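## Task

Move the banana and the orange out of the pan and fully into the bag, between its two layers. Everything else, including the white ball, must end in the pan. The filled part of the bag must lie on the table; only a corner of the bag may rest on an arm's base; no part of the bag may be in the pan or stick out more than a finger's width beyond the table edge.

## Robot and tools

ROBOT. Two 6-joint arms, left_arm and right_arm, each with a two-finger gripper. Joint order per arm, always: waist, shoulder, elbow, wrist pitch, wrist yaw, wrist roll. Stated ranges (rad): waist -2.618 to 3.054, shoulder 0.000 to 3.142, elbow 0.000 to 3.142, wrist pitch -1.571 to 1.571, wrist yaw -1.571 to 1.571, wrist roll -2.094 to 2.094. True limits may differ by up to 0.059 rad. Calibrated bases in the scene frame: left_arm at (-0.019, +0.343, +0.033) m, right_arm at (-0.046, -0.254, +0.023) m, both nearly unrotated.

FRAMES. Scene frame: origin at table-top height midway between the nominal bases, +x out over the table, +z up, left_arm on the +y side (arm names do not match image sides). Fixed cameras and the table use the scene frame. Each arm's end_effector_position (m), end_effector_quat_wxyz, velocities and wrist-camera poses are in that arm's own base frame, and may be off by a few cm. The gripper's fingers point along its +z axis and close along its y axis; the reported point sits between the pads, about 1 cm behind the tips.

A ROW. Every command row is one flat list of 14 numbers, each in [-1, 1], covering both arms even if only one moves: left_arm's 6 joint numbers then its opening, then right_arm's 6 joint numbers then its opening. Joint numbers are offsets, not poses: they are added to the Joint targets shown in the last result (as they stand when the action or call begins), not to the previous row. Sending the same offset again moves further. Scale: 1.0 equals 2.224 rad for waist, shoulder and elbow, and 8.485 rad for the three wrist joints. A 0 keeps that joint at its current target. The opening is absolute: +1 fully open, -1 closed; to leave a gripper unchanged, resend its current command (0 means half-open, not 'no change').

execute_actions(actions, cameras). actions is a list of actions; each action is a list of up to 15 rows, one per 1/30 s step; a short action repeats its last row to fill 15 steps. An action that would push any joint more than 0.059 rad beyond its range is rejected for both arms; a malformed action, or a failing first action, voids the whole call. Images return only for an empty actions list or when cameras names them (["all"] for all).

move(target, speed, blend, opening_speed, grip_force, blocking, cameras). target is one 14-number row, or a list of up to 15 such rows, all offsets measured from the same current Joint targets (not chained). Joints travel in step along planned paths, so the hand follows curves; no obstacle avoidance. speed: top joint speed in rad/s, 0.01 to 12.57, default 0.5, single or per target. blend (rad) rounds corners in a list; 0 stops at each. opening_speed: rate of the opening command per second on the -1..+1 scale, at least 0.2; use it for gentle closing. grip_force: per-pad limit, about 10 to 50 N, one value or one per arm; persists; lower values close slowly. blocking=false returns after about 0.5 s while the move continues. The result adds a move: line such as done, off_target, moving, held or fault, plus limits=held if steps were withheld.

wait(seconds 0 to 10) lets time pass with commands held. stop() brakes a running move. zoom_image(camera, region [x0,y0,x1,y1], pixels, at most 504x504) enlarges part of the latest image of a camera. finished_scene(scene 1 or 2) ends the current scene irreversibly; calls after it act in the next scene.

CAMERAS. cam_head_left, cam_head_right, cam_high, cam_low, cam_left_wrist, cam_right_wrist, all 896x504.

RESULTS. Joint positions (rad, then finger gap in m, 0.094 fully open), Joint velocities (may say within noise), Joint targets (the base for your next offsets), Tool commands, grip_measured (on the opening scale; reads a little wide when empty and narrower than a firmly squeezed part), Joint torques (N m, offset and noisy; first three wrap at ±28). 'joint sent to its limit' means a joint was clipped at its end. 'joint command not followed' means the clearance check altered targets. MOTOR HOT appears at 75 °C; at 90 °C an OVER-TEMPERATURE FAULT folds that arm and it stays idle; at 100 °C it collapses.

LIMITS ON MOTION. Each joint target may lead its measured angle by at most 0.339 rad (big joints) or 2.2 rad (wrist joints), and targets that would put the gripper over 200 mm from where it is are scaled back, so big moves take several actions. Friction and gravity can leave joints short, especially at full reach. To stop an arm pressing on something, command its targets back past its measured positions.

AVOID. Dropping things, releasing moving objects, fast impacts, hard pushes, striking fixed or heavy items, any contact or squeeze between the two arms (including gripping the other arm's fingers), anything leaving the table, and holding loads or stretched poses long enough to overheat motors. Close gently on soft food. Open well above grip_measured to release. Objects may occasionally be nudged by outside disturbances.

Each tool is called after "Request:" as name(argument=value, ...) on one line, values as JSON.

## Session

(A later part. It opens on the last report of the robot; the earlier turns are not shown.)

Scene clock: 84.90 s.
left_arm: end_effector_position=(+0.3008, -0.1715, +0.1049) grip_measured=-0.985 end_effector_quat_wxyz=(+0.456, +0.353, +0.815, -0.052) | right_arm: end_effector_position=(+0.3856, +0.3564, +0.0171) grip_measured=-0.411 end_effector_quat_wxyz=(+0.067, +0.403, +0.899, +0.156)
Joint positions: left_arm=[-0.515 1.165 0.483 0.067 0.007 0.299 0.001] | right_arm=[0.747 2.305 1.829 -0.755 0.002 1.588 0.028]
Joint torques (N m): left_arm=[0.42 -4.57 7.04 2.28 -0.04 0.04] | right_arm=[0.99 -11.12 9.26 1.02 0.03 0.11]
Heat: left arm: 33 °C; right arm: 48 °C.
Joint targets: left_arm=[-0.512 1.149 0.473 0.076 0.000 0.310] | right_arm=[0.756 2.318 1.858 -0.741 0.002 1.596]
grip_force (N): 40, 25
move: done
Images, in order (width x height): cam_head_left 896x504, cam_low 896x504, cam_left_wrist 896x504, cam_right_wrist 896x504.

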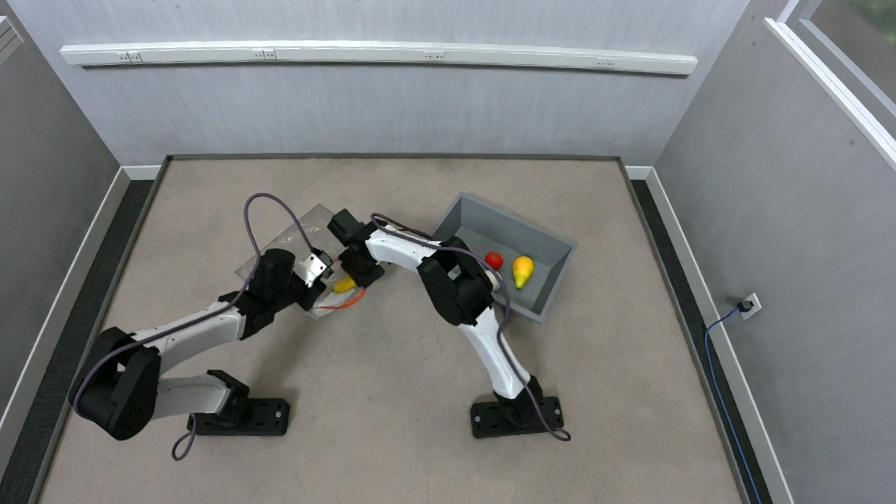

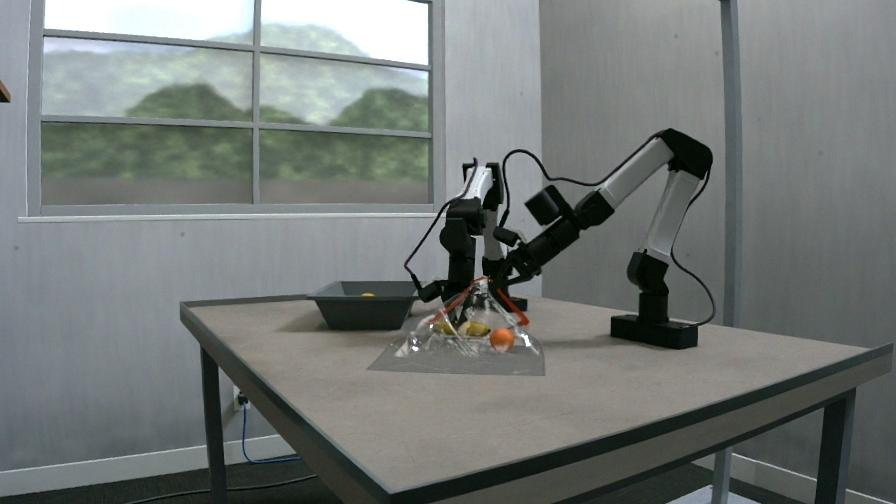

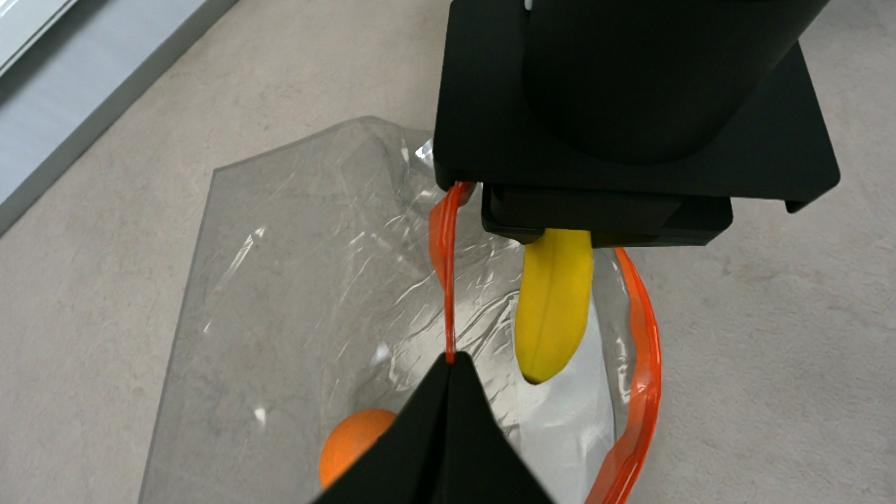

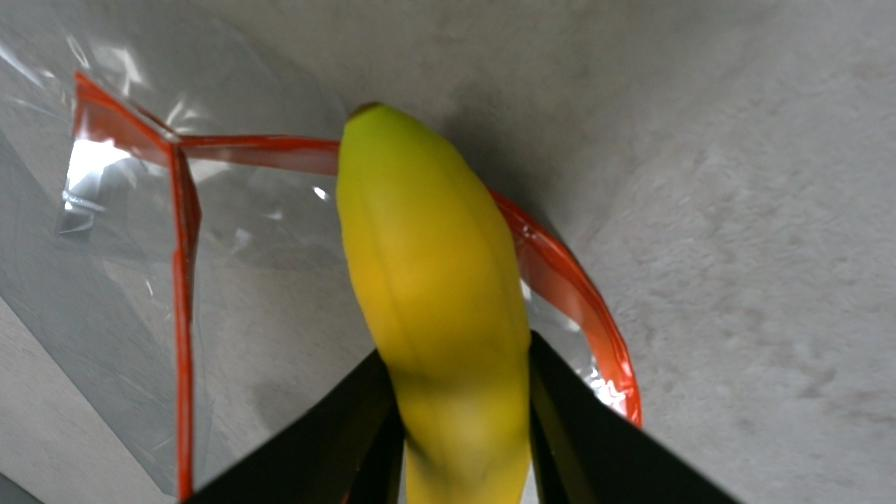

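Request:
move(target=[0,0,0,0,0,0,-1,0.015,0.065,0.142,-0.0201,0,0,-0.9], speed=0.3, cameras=["cam_left_wrist","cam_right_wrist","cam_head_left","cam_low"])

Scene clock: 87.90 s.
left_arm: end_effector_position=(+0.3008, -0.1715, +0.1049) grip_measured=-0.985 end_effector_quat_wxyz=(+0.456, +0.353, +0.815, -0.052) | right_arm: end_effector_position=(+0.3988, +0.3960, +0.0353) grip_measured=-0.411 end_effector_quat_wxyz=(+0.068, +0.386, +0.905, +0.166)
Joint positions: left_arm=[-0.515 1.165 0.483 0.067 0.007 0.299 0.001] | right_arm=[0.783 2.446 2.145 -0.909 0.002 1.589 0.028]
Joint torques (N m): left_arm=[0.46 -4.64 7.02 2.28 -0.05 0.04] | right_arm=[0.66 -11.88 9.4 0.86 0.03 0.1]
Heat: left arm: 33 °C; right arm: 48 °C.
Joint targets: left_arm=[-0.512 1.149 0.473 0.076 0.000 0.310] | right_arm=[0.790 2.463 2.174 -0.911 0.002 1.596]
grip_force (N): 40, 25
move: done
Images, in order (width x height): cam_head_left 896x504, cam_low 896x504, cam_left_wrist 896x504, cam_right_wrist 896x504.

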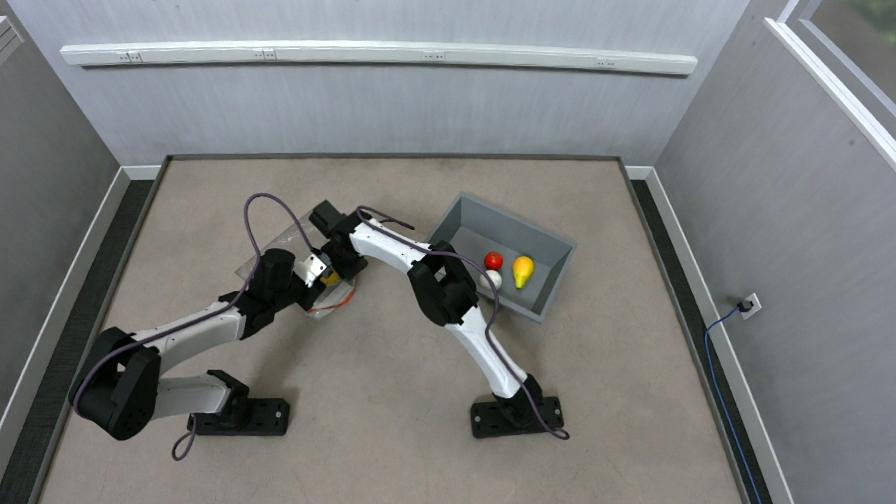

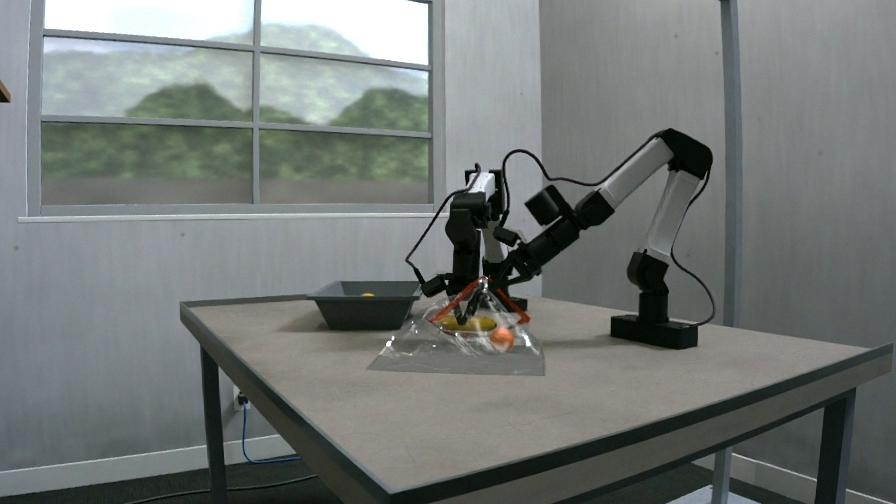

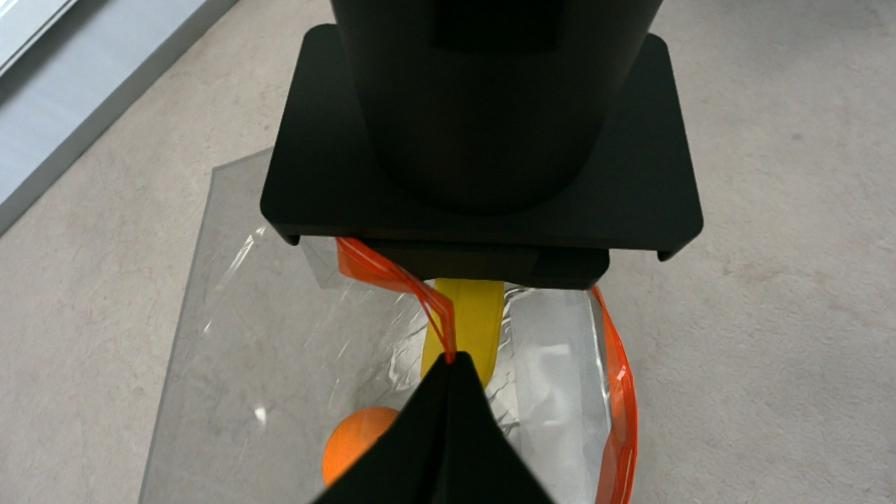

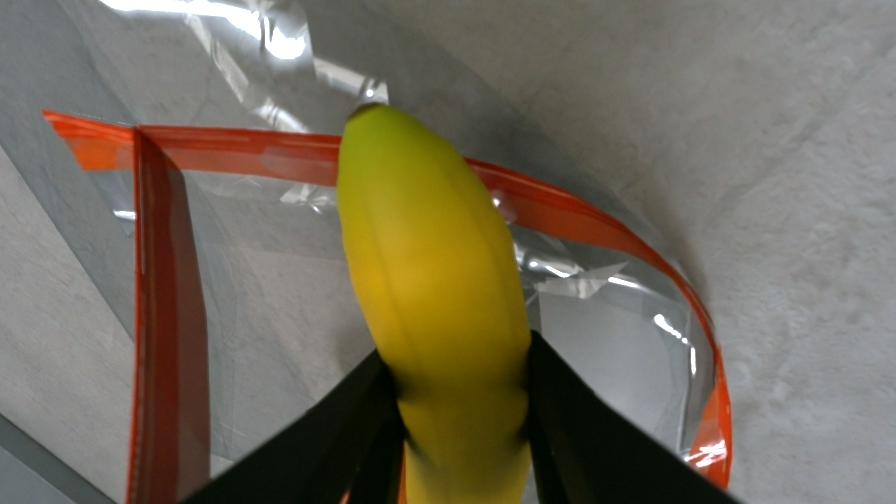

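Request:
move(target=[[0,0,0,0,0,0,-1,0.008,0.003,-0.0214,0.0063,0,0,-0.9],[0,0,0,0,0,0,-1,0.008,0.003,-0.0214,0.0063,0,0,0.2],[0,0,0,0,0,0,-1,0.008,-0.05,-0.004,0.002,0,0,0.2]], speed=0.3, opening_speed=0.7, cameras=["cam_left_wrist","cam_right_wrist","cam_head_left","cam_low"])

Scene clock: 101.27 s.
left_arm: end_effector_position=(+0.3008, -0.1715, +0.1049) grip_measured=-0.985 end_effector_quat_wxyz=(+0.456, +0.353, +0.815, -0.052) | right_arm: end_effector_position=(+0.3962, +0.4020, +0.0347) grip_measured=-0.411 end_effector_quat_wxyz=(+0.069, +0.381, +0.906, +0.171)
Joint positions: left_arm=[-0.515 1.165 0.483 0.067 0.007 0.299 0.001] | right_arm=[0.793 2.447 2.141 -0.894 0.002 1.589 0.028]
Joint torques (N m): left_arm=[0.44 -4.62 7.02 2.28 -0.05 0.03] | right_arm=[0.05 -13.29 6.78 0.93 0.02 0.03]
Heat: left arm: 35 °C; right arm: 49 °C.
Joint targets: left_arm=[-0.512 1.149 0.473 0.076 0.000 0.310] | right_arm=[0.793 2.447 2.142 -0.892 0.002 1.589]
Tool commands: left_gripper/opening=-1.0 right_gripper/opening=-0.9
grip_force (N): 40, 25
move: held (right_arm; a check stopped the path); path passed 0 of 3 targets; target 2's new numbers were not sent; limits=held; right_arm: the shoulder is farthest, 0.096 rad from its target
joint command not followed: on one or more control steps a check withheld the commanded joint targets of the right arm, and it was not sent them on those steps.
cause: the commanded joint targets, or the way to them, would bring a part of the robot too close to another arm (this arm's wrist (the part past the wrist pitch) and the left arm's wrist camera, 15 mm apart when this arm was first held).
Images, in order (width x height): cam_head_left 896x504, cam_low 896x504, cam_left_wrist 896x504, cam_right_wrist 896x504.

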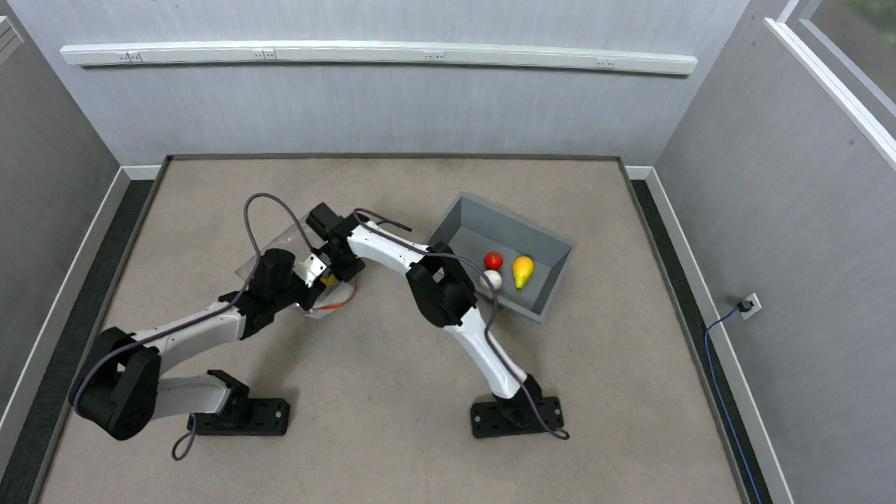

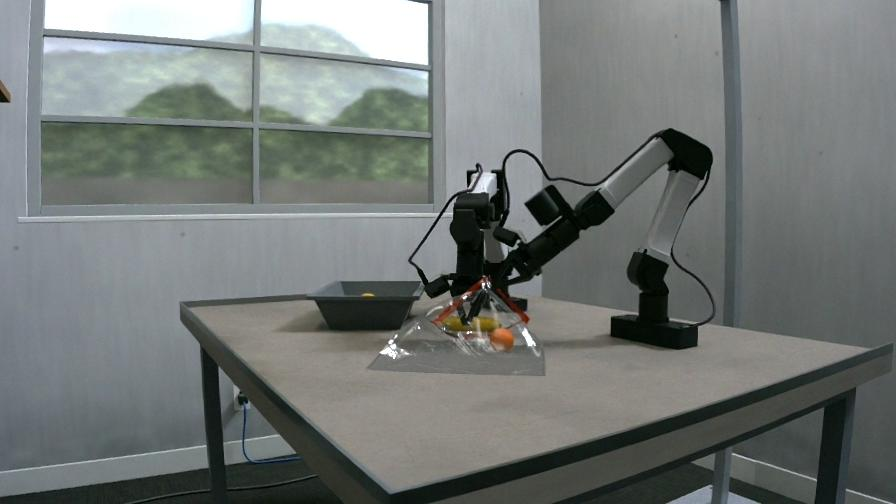

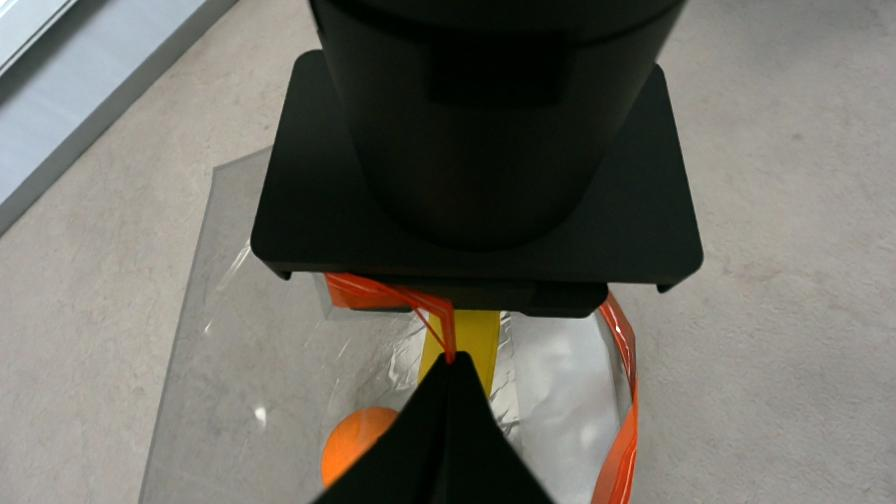

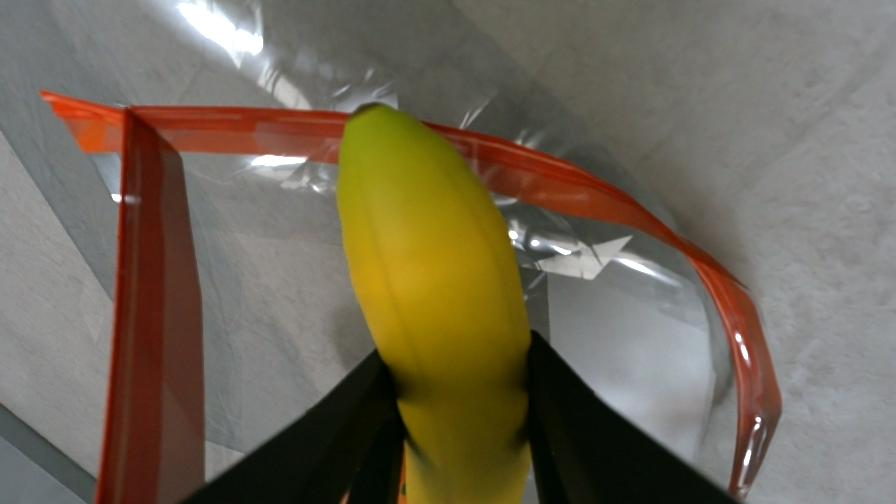

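Request:
move(target=[[0,0,0,0,0,0,-1,-0.006,-0.024,-0.058,0.008,0,0,-0.9],[0,0,0,0,0,0,-1,-0.006,-0.024,-0.058,0.008,0,0,0.2]], speed=0.3, opening_speed=0.7, cameras=["cam_left_wrist","cam_right_wrist","cam_low"])

Scene clock: 104.30 s.
left_arm: end_effector_position=(+0.3008, -0.1715, +0.1049) grip_measured=-0.985 end_effector_quat_wxyz=(+0.456, +0.353, +0.815, -0.052) | right_arm: end_effector_position=(+0.3876, +0.3873, +0.0033) grip_measured=+0.198 end_effector_quat_wxyz=(+0.060, +0.386, +0.908, +0.148)
Joint positions: left_arm=[-0.515 1.165 0.483 0.067 0.007 0.299 0.001] | right_arm=[0.785 2.439 2.017 -0.827 0.001 1.589 0.056]
Joint torques (N m): left_arm=[0.44 -4.64 7.01 2.28 -0.04 0.04] | right_arm=[-0.53 -17.13 6.13 0.84 0.03 0.03]
Heat: left arm: 35 °C; right arm: 51 °C.
Joint targets: left_arm=[-0.512 1.149 0.473 0.076 0.000 0.310] | right_arm=[0.779 2.394 2.013 -0.824 0.002 1.589]
grip_force (N): 40, 25
move: off_target (right_arm); target 2's new numbers were sent with right_arm's shoulder 0.045 rad from that target; right_arm: the shoulder is farthest, 0.045 rad from its target
Images, in order (width x height): cam_low 896x504, cam_left_wrist 896x504, cam_right_wrist 896x504.

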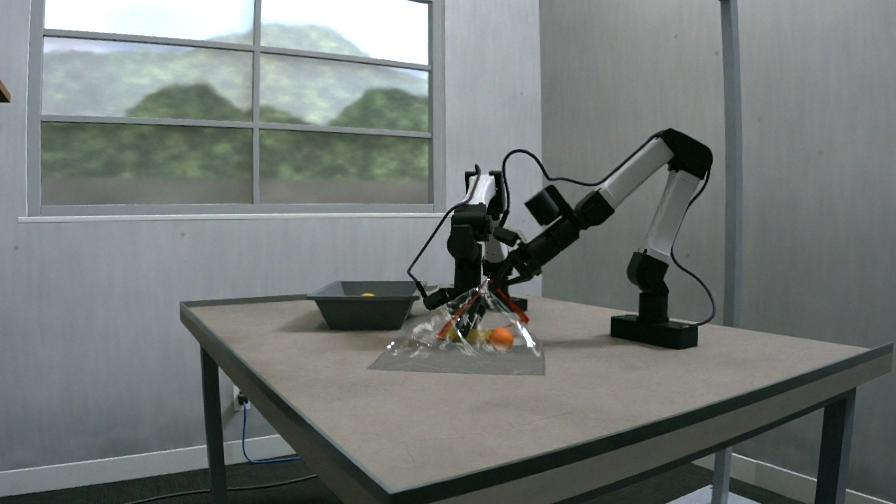

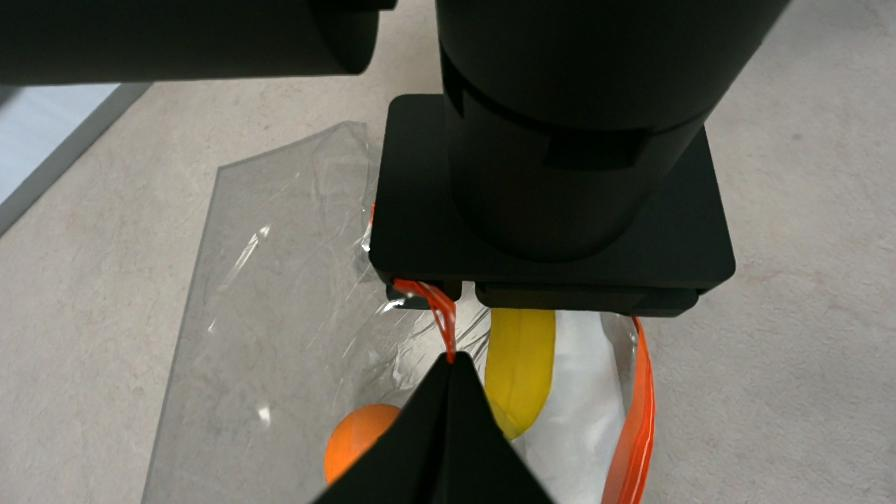

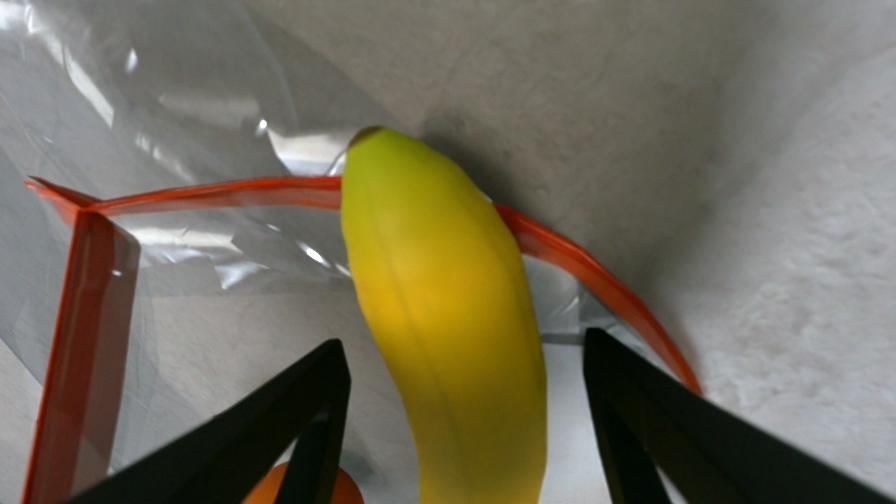

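Request:
move(target=[[0,0,0,0,0,0,-1,-0.006,-0.07,-0.005,-0.01,0,0,0.2],[0,0,0,0,0,0,-1,-0.015,-0.168,-0.11,-0.006,0,0,0.2]], speed=0.5, blend=0.05, cameras=["cam_left_wrist","cam_right_wrist","cam_head_left"])

Scene clock: 105.90 s.
left_arm: end_effector_position=(+0.3020, -0.1722, +0.1067) grip_measured=-0.985 end_effector_quat_wxyz=(+0.461, +0.352, +0.813, -0.053) | right_arm: end_effector_position=(+0.3594, +0.3357, +0.1036) grip_measured=+0.199 end_effector_quat_wxyz=(+0.076, +0.399, +0.896, +0.179)
Joint positions: left_arm=[-0.515 1.165 0.483 0.076 0.007 0.299 0.001] | right_arm=[0.752 2.065 1.774 -0.888 0.001 1.589 0.056]
Joint torques (N m): left_arm=[0.44 -4.67 6.98 2.19 -0.05 0.04] | right_arm=[-0.55 -15.01 6.08 1.05 0.03 0.03]
Heat: left arm: 35 °C; right arm: 52 °C.
Joint targets: left_arm=[-0.512 1.149 0.473 0.076 0.000 0.310] | right_arm=[0.746 2.020 1.768 -0.875 0.002 1.589]
grip_force (N): 40, 25
move: off_target (right_arm); right_arm: the shoulder is farthest, 0.045 rad from its target
Images, in order (width x height): cam_head_left 896x504, cam_left_wrist 896x504, cam_right_wrist 896x504.

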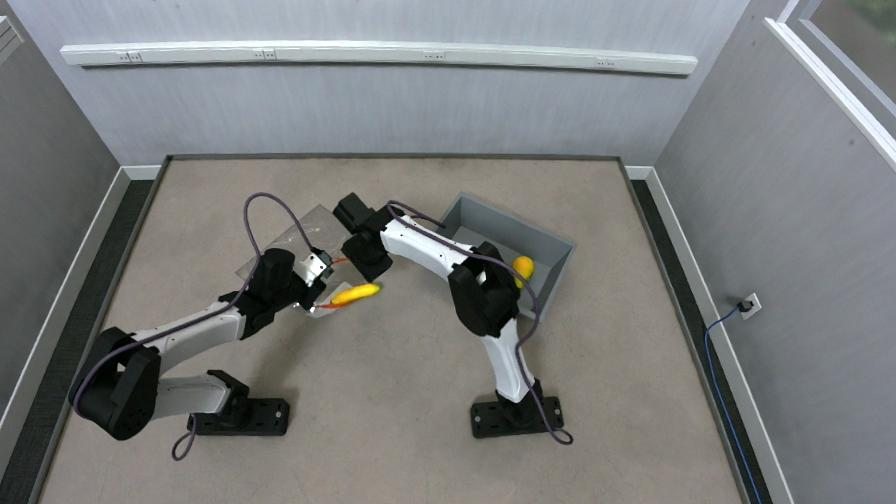

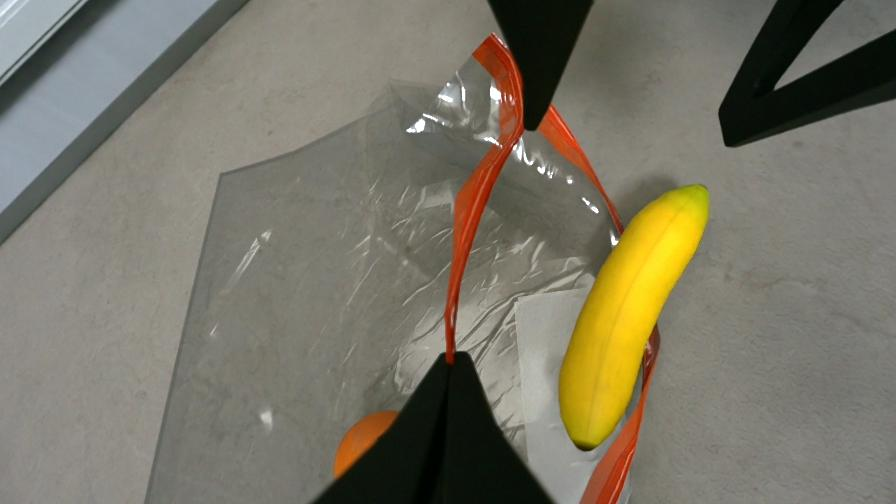

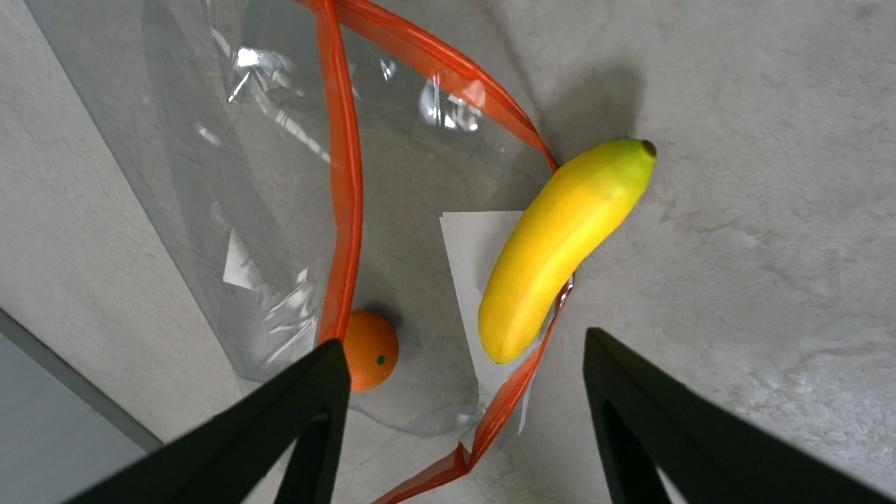

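Request:
move(target=[[0,0,0,0,0,0,-1,0.0184,0.0247,-0.0205,-0.0027,0,0.0481,0.4],[0,0,0,0,0,0,-1,0.0184,0.0500,-0.085,0.02,0,0.0481,0.4]], speed=0.5, cameras=["cam_left_wrist","cam_right_wrist"])

Scene clock: 109.83 s.
left_arm: end_effector_position=(+0.3020, -0.1722, +0.1067) grip_measured=-0.985 end_effector_quat_wxyz=(+0.461, +0.352, +0.813, -0.053) | right_arm: end_effector_position=(+0.3369, +0.3338, +0.0259) grip_measured=+0.399 end_effector_quat_wxyz=(+0.028, +0.562, +0.813, +0.150)
Joint positions: left_arm=[-0.515 1.165 0.483 0.076 0.007 0.3 0.001] | right_arm=[0.781 2.124 1.579 -0.719 0.001 1.99 0.066]
Joint torques (N m): left_arm=[0.44 -4.64 6.99 2.2 -0.04 0.03] | right_arm=[0.64 -10.25 6.32 0.92 0.02 0.11]
Heat: left arm: 35 °C; right arm: 52 °C.
Joint targets: left_arm=[-0.512 1.149 0.473 0.076 0.000 0.310] | right_arm=[0.787 2.131 1.579 -0.706 0.002 1.997]
grip_force (N): 40, 25
move: done
Images, in order (width x height): cam_left_wrist 896x504, cam_right_wrist 896x504.

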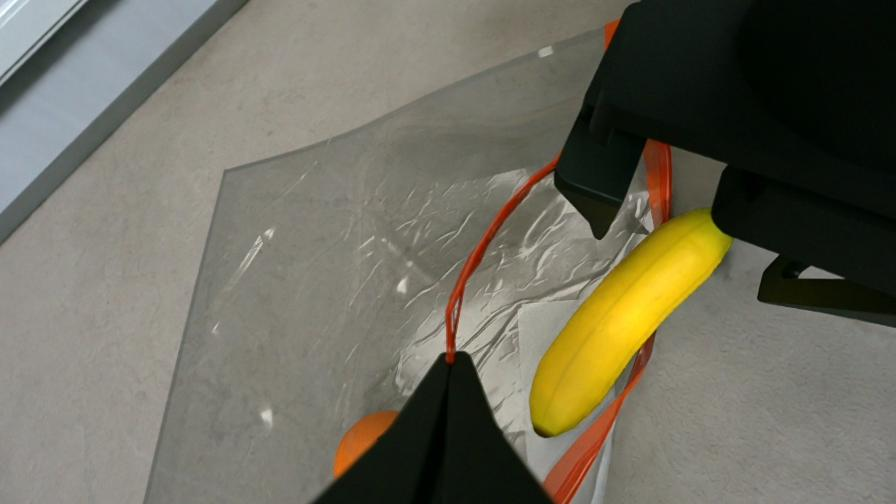

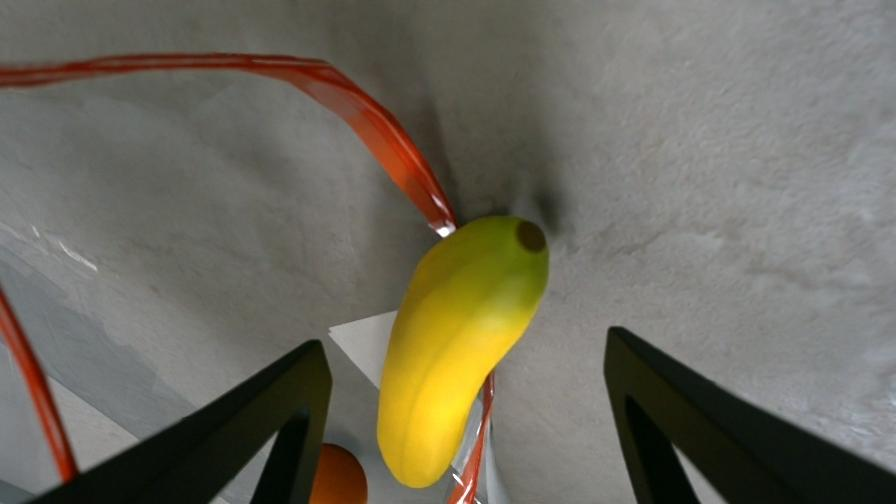

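Request:
move(target=[[0,0,0,0,0,0,-1,0,0.0108,-0.0274,0.011,0,0,0.4],[0,0,0,0,0,0,-1,0,0.0108,-0.0274,0.011,0,0,-0.9]], speed=0.3, opening_speed=0.6, cameras=["cam_right_wrist"])

Request:
move(target=[0,0,0,0,0,0,-1,0,-0.02,0.045,-0.014,0,0,-0.9], speed=0.3, cameras=["cam_left_wrist","cam_right_wrist"])

Scene clock: 114.00 s.
left_arm: end_effector_position=(+0.3020, -0.1722, +0.1067) grip_measured=-0.985 end_effector_quat_wxyz=(+0.461, +0.352, +0.813, -0.053) | right_arm: end_effector_position=(+0.3383, +0.3352, +0.0059) grip_measured=-0.392 end_effector_quat_wxyz=(+0.030, +0.561, +0.812, +0.159)
Joint positions: left_arm=[-0.515 1.165 0.483 0.076 0.007 0.3 0.001] | right_arm=[0.781 2.144 1.52 -0.622 0.001 1.991 0.029]
Joint torques (N m): left_arm=[0.49 -4.62 6.99 2.19 -0.03 0.04] | right_arm=[0.62 -9.89 6.02 0.89 0.02 0.11]
Heat: left arm: 35 °C; right arm: 50 °C.
Joint targets: left_arm=[-0.512 1.149 0.473 0.076 0.000 0.310] | right_arm=[0.787 2.155 1.519 -0.613 0.002 1.997]
grip_force (N): 40, 25
move: done
Images, in order (width x height): cam_right_wrist 896x504.

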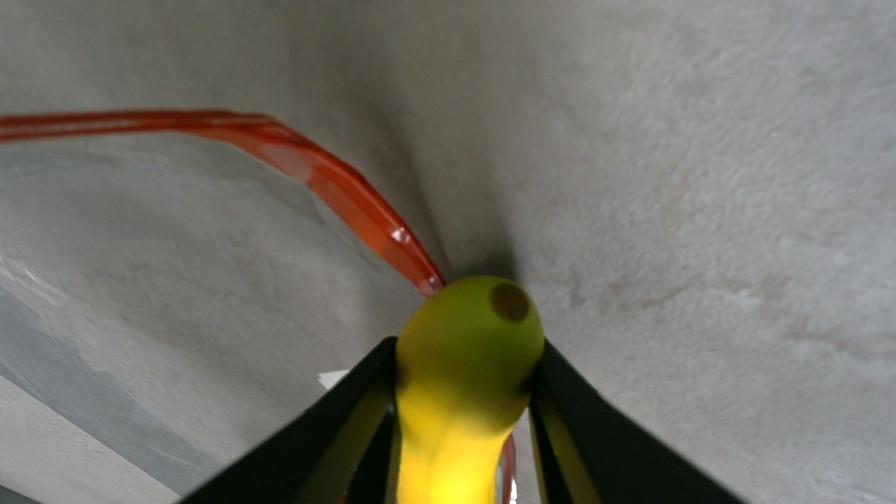

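Scene clock: 115.10 s.
left_arm: end_effector_position=(+0.3020, -0.1722, +0.1067) grip_measured=-0.985 end_effector_quat_wxyz=(+0.461, +0.352, +0.813, -0.053) | right_arm: end_effector_position=(+0.3376, +0.3345, +0.0211) grip_measured=-0.402 end_effector_quat_wxyz=(+0.027, +0.562, +0.814, +0.144)
Joint positions: left_arm=[-0.515 1.165 0.483 0.076 0.007 0.3 0.001] | right_arm=[0.781 2.144 1.594 -0.727 0.001 1.991 0.028]
Joint torques (N m): left_arm=[0.47 -4.62 7.01 2.19 -0.04 0.03] | right_arm=[0.62 -13.9 8.57 0.66 0.03 0.11]
Heat: left arm: 35 °C; right arm: 50 °C.
Joint targets: left_arm=[-0.512 1.149 0.473 0.076 0.000 0.310] | right_arm=[0.787 2.111 1.619 -0.731 0.002 1.997]
grip_force (N): 40, 25
move: done
Images, in order (width x height): cam_left_wrist 896x504, cam_right_wrist 896x504.

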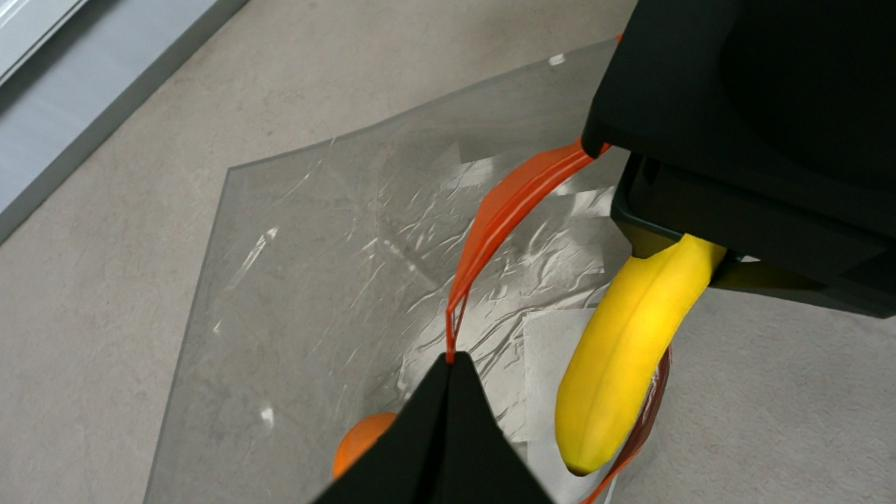

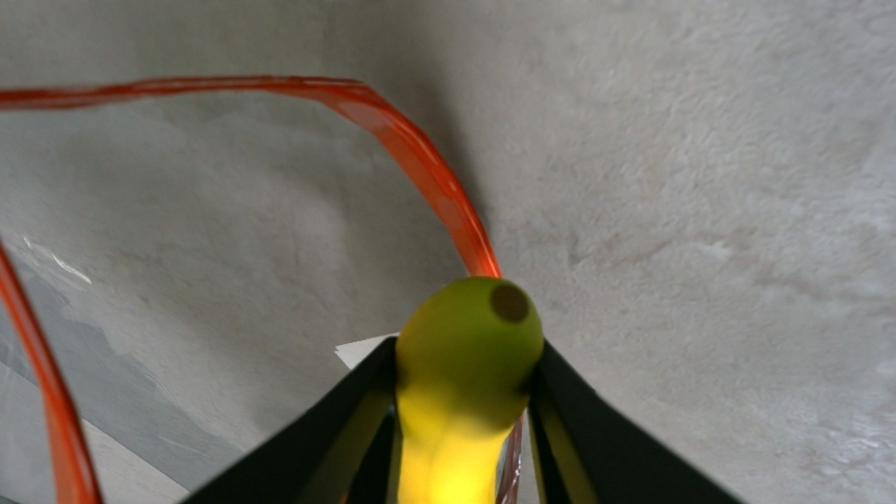

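Request:
move(target=[0,0,0,0,0,0,-1,-0.001,0.1331,0.1897,-0.0145,0,0,-0.9], speed=0.3, cameras=["cam_left_wrist","cam_right_wrist","cam_low"])

Scene clock: 117.40 s.
left_arm: end_effector_position=(+0.3020, -0.1722, +0.1067) grip_measured=-0.985 end_effector_quat_wxyz=(+0.461, +0.352, +0.813, -0.053) | right_arm: end_effector_position=(+0.3873, +0.3838, +0.0240) grip_measured=-0.402 end_effector_quat_wxyz=(+0.031, +0.561, +0.811, +0.165)
Joint positions: left_arm=[-0.515 1.165 0.483 0.076 0.007 0.3 0.001] | right_arm=[0.781 2.392 2.012 -0.852 0.001 1.991 0.028]
Joint torques (N m): left_arm=[0.42 -4.63 6.99 2.2 -0.04 0.04] | right_arm=[0.42 -11.66 9.29 0.8 0.02 0.1]
Heat: left arm: 35 °C; right arm: 50 °C.
Joint targets: left_arm=[-0.512 1.149 0.473 0.076 0.000 0.310] | right_arm=[0.785 2.407 2.040 -0.854 0.002 1.997]
grip_force (N): 40, 25
move: done
Images, in order (width x height): cam_low 896x504, cam_left_wrist 896x504, cam_right_wrist 896x504.

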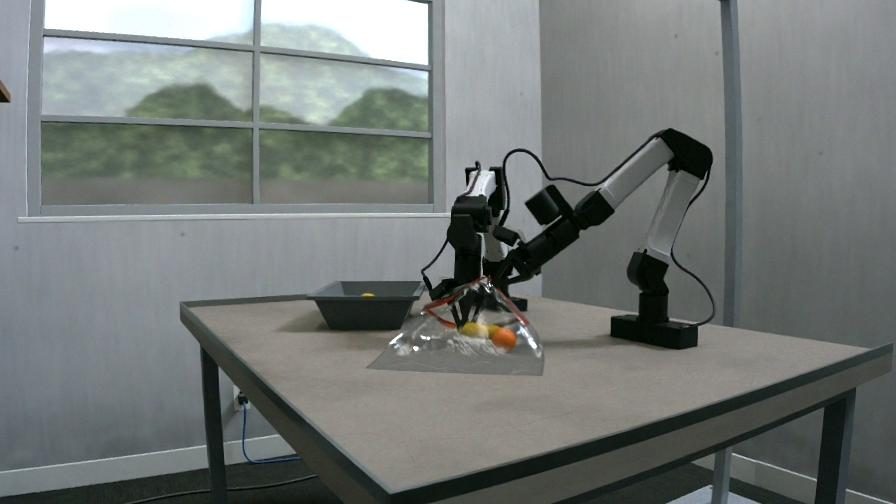

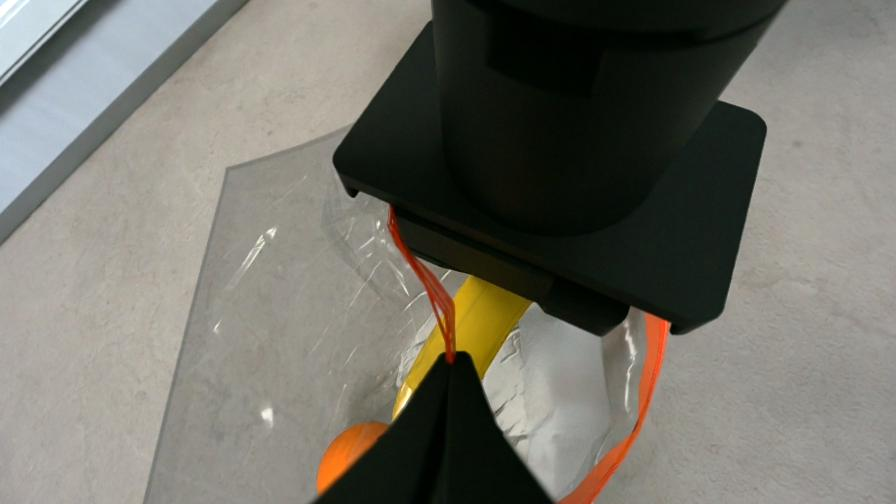

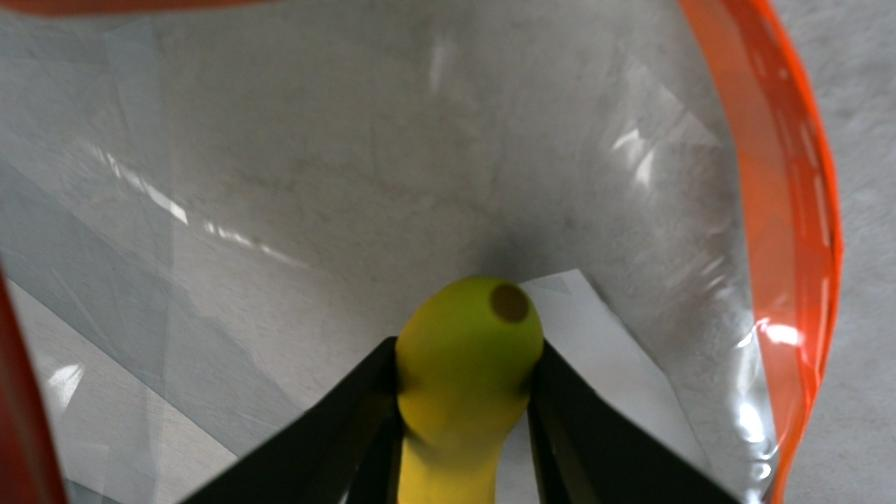

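Request:
move(target=[[0,0,0,0,0,0,-1,0,-0.006,-0.0256,0.0057,0,0,-0.9],[0,0,0,0,0,0,-1,0,-0.006,-0.0256,0.0057,0,0,0.0],[0,0,0,0,0,0,-1,-0.003,-0.065,-0.04,-0.003,0,0,0.0],[0,0,0,0,0,0,-1,-0.003,-0.175,-0.16,0,0,0,0.0],[0,0,0,0,0,0,-1,-0.2,-0.26,-0.2,0,0,0,0.0]], speed=[0.3,0.3,0.3,0.5,0.8], blend=[0,0,0.03,0.1,0], opening_speed=0.7, cameras=["cam_left_wrist","cam_head_left","cam_low"])

Scene clock: 122.20 s.
left_arm: end_effector_position=(+0.3020, -0.1722, +0.1067) grip_measured=-0.985 end_effector_quat_wxyz=(+0.461, +0.352, +0.813, -0.053) | right_arm: end_effector_position=(+0.4299, +0.1498, +0.1354) grip_measured=-0.001 end_effector_quat_wxyz=(+0.087, +0.718, +0.660, +0.202)
Joint positions: left_arm=[-0.515 1.165 0.483 0.076 0.007 0.3 0.001] | right_arm=[0.335 1.866 1.599 -0.861 0 1.991 0.047]
Joint torques (N m): left_arm=[0.46 -4.63 6.98 2.19 -0.04 0.04] | right_arm=[0.51 -12.52 6.42 1.06 0.03 0.1]
Heat: left arm: 35 °C; right arm: 51 °C.
Joint targets: left_arm=[-0.512 1.149 0.473 0.076 0.000 0.310] | right_arm=[0.340 1.829 1.596 -0.854 0.002 1.997]
grip_force (N): 40, 25
move: off_target (right_arm); right_arm: the shoulder is farthest, 0.037 rad from its target
Images, in order (width x height): cam_head_left 896x504, cam_low 896x504, cam_left_wrist 896x504.

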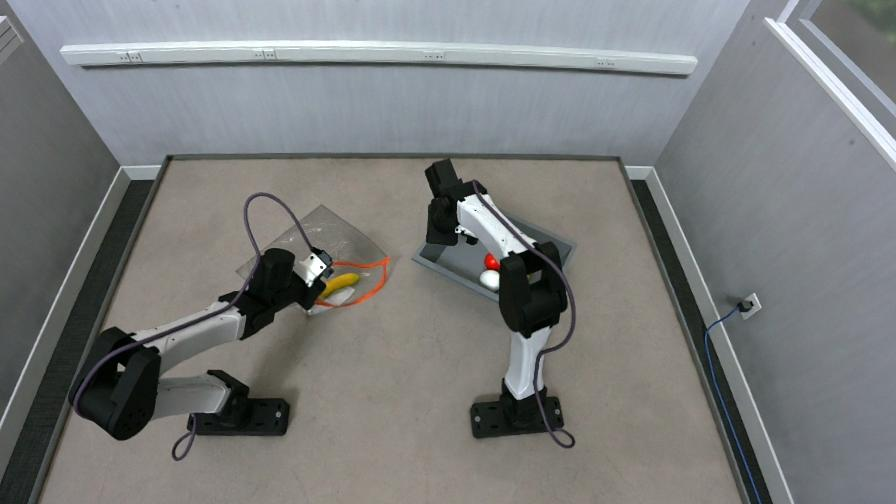

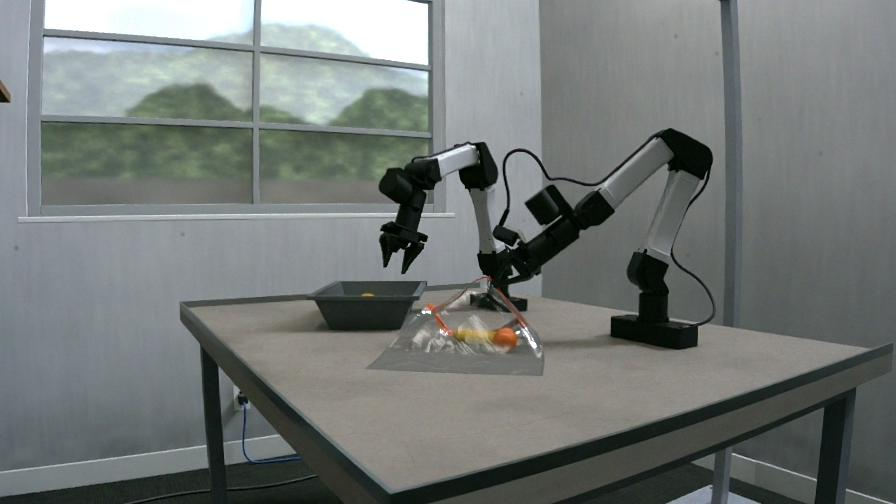

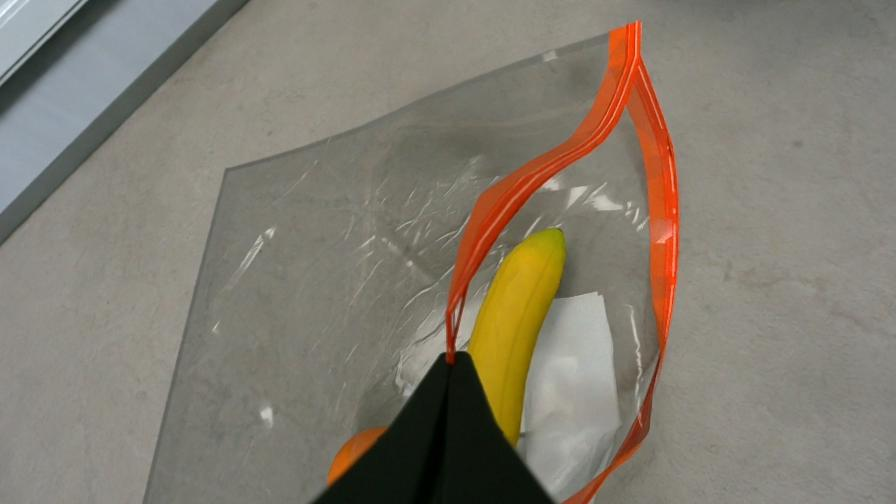

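Request:
move(target=[[-0.1174,-0.024,0.0405,-0.0286,0,-0.0306,-1,0,0,0,0,0,0,0],[-0.1174,0.1817,0.0902,-0.0349,0,-0.0306,-1,0,0,0,0,0,0,0]], speed=0.35, blend=0.02, cameras=["cam_left_wrist","cam_head_left","cam_low"])

Scene clock: 125.20 s.
left_arm: end_effector_position=(+0.2340, -0.2274, +0.0037) grip_measured=-0.985 end_effector_quat_wxyz=(+0.219, +0.392, +0.889, -0.084) | right_arm: end_effector_position=(+0.4299, +0.1498, +0.1354) grip_measured=-0.001 end_effector_quat_wxyz=(+0.087, +0.718, +0.660, +0.202)
Joint positions: left_arm=[-0.767 1.543 0.652 -0.206 0.007 0.062 0.001] | right_arm=[0.335 1.866 1.599 -0.861 0 1.991 0.047]
Joint torques (N m): left_arm=[-0.24 -4.77 8.76 1.28 -0.04 -0.16] | right_arm=[0.43 -12.51 6.45 1.06 0.03 0.1]
Heat: left arm: 34 °C; right arm: 52 °C.
Joint targets: left_arm=[-0.773 1.554 0.674 -0.221 0.000 0.051] | right_arm=[0.340 1.829 1.596 -0.854 0.002 1.997]
grip_force (N): 40, 25
move: off_target (right_arm); right_arm: the shoulder is farthest, 0.037 rad from its target
Images, in order (width x height): cam_head_left 896x504, cam_low 896x504, cam_left_wrist 896x504.

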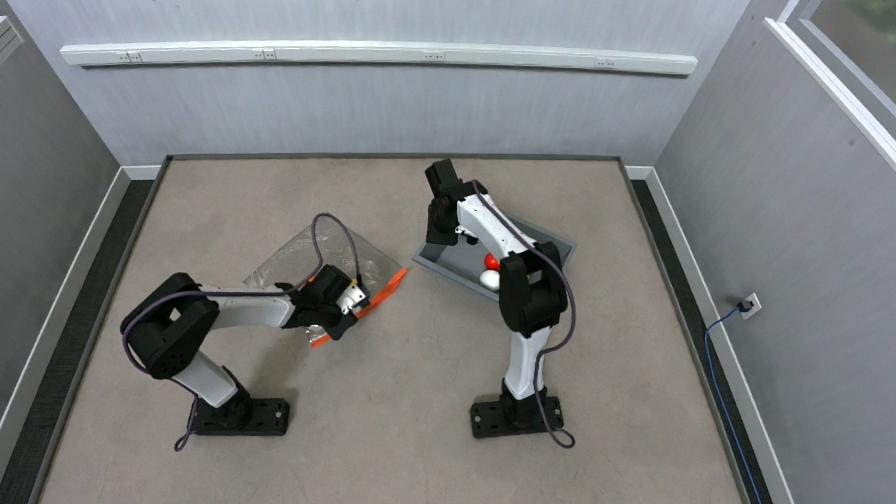

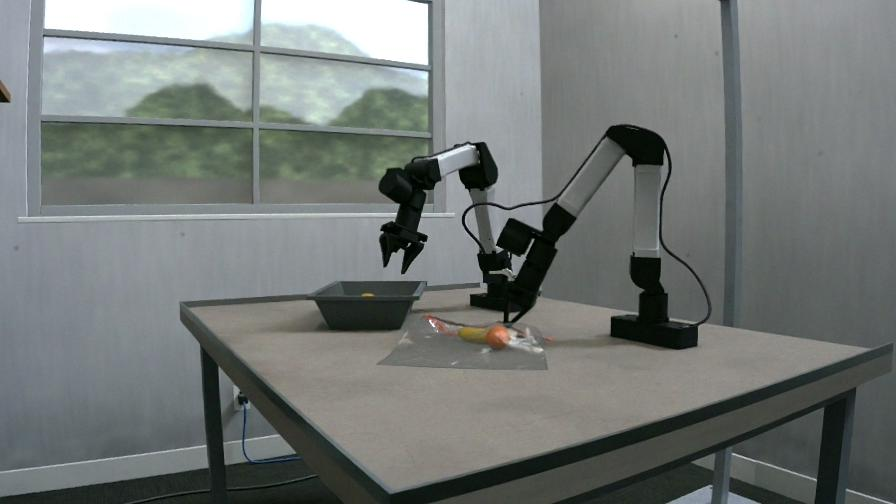

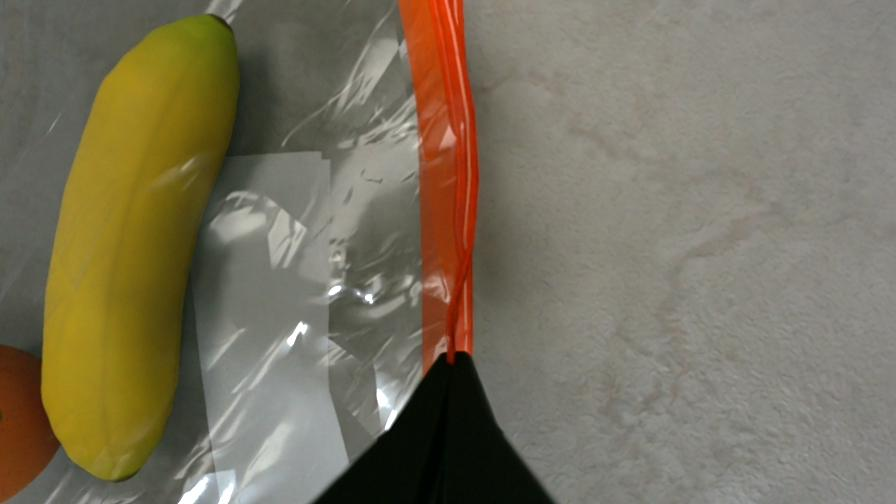

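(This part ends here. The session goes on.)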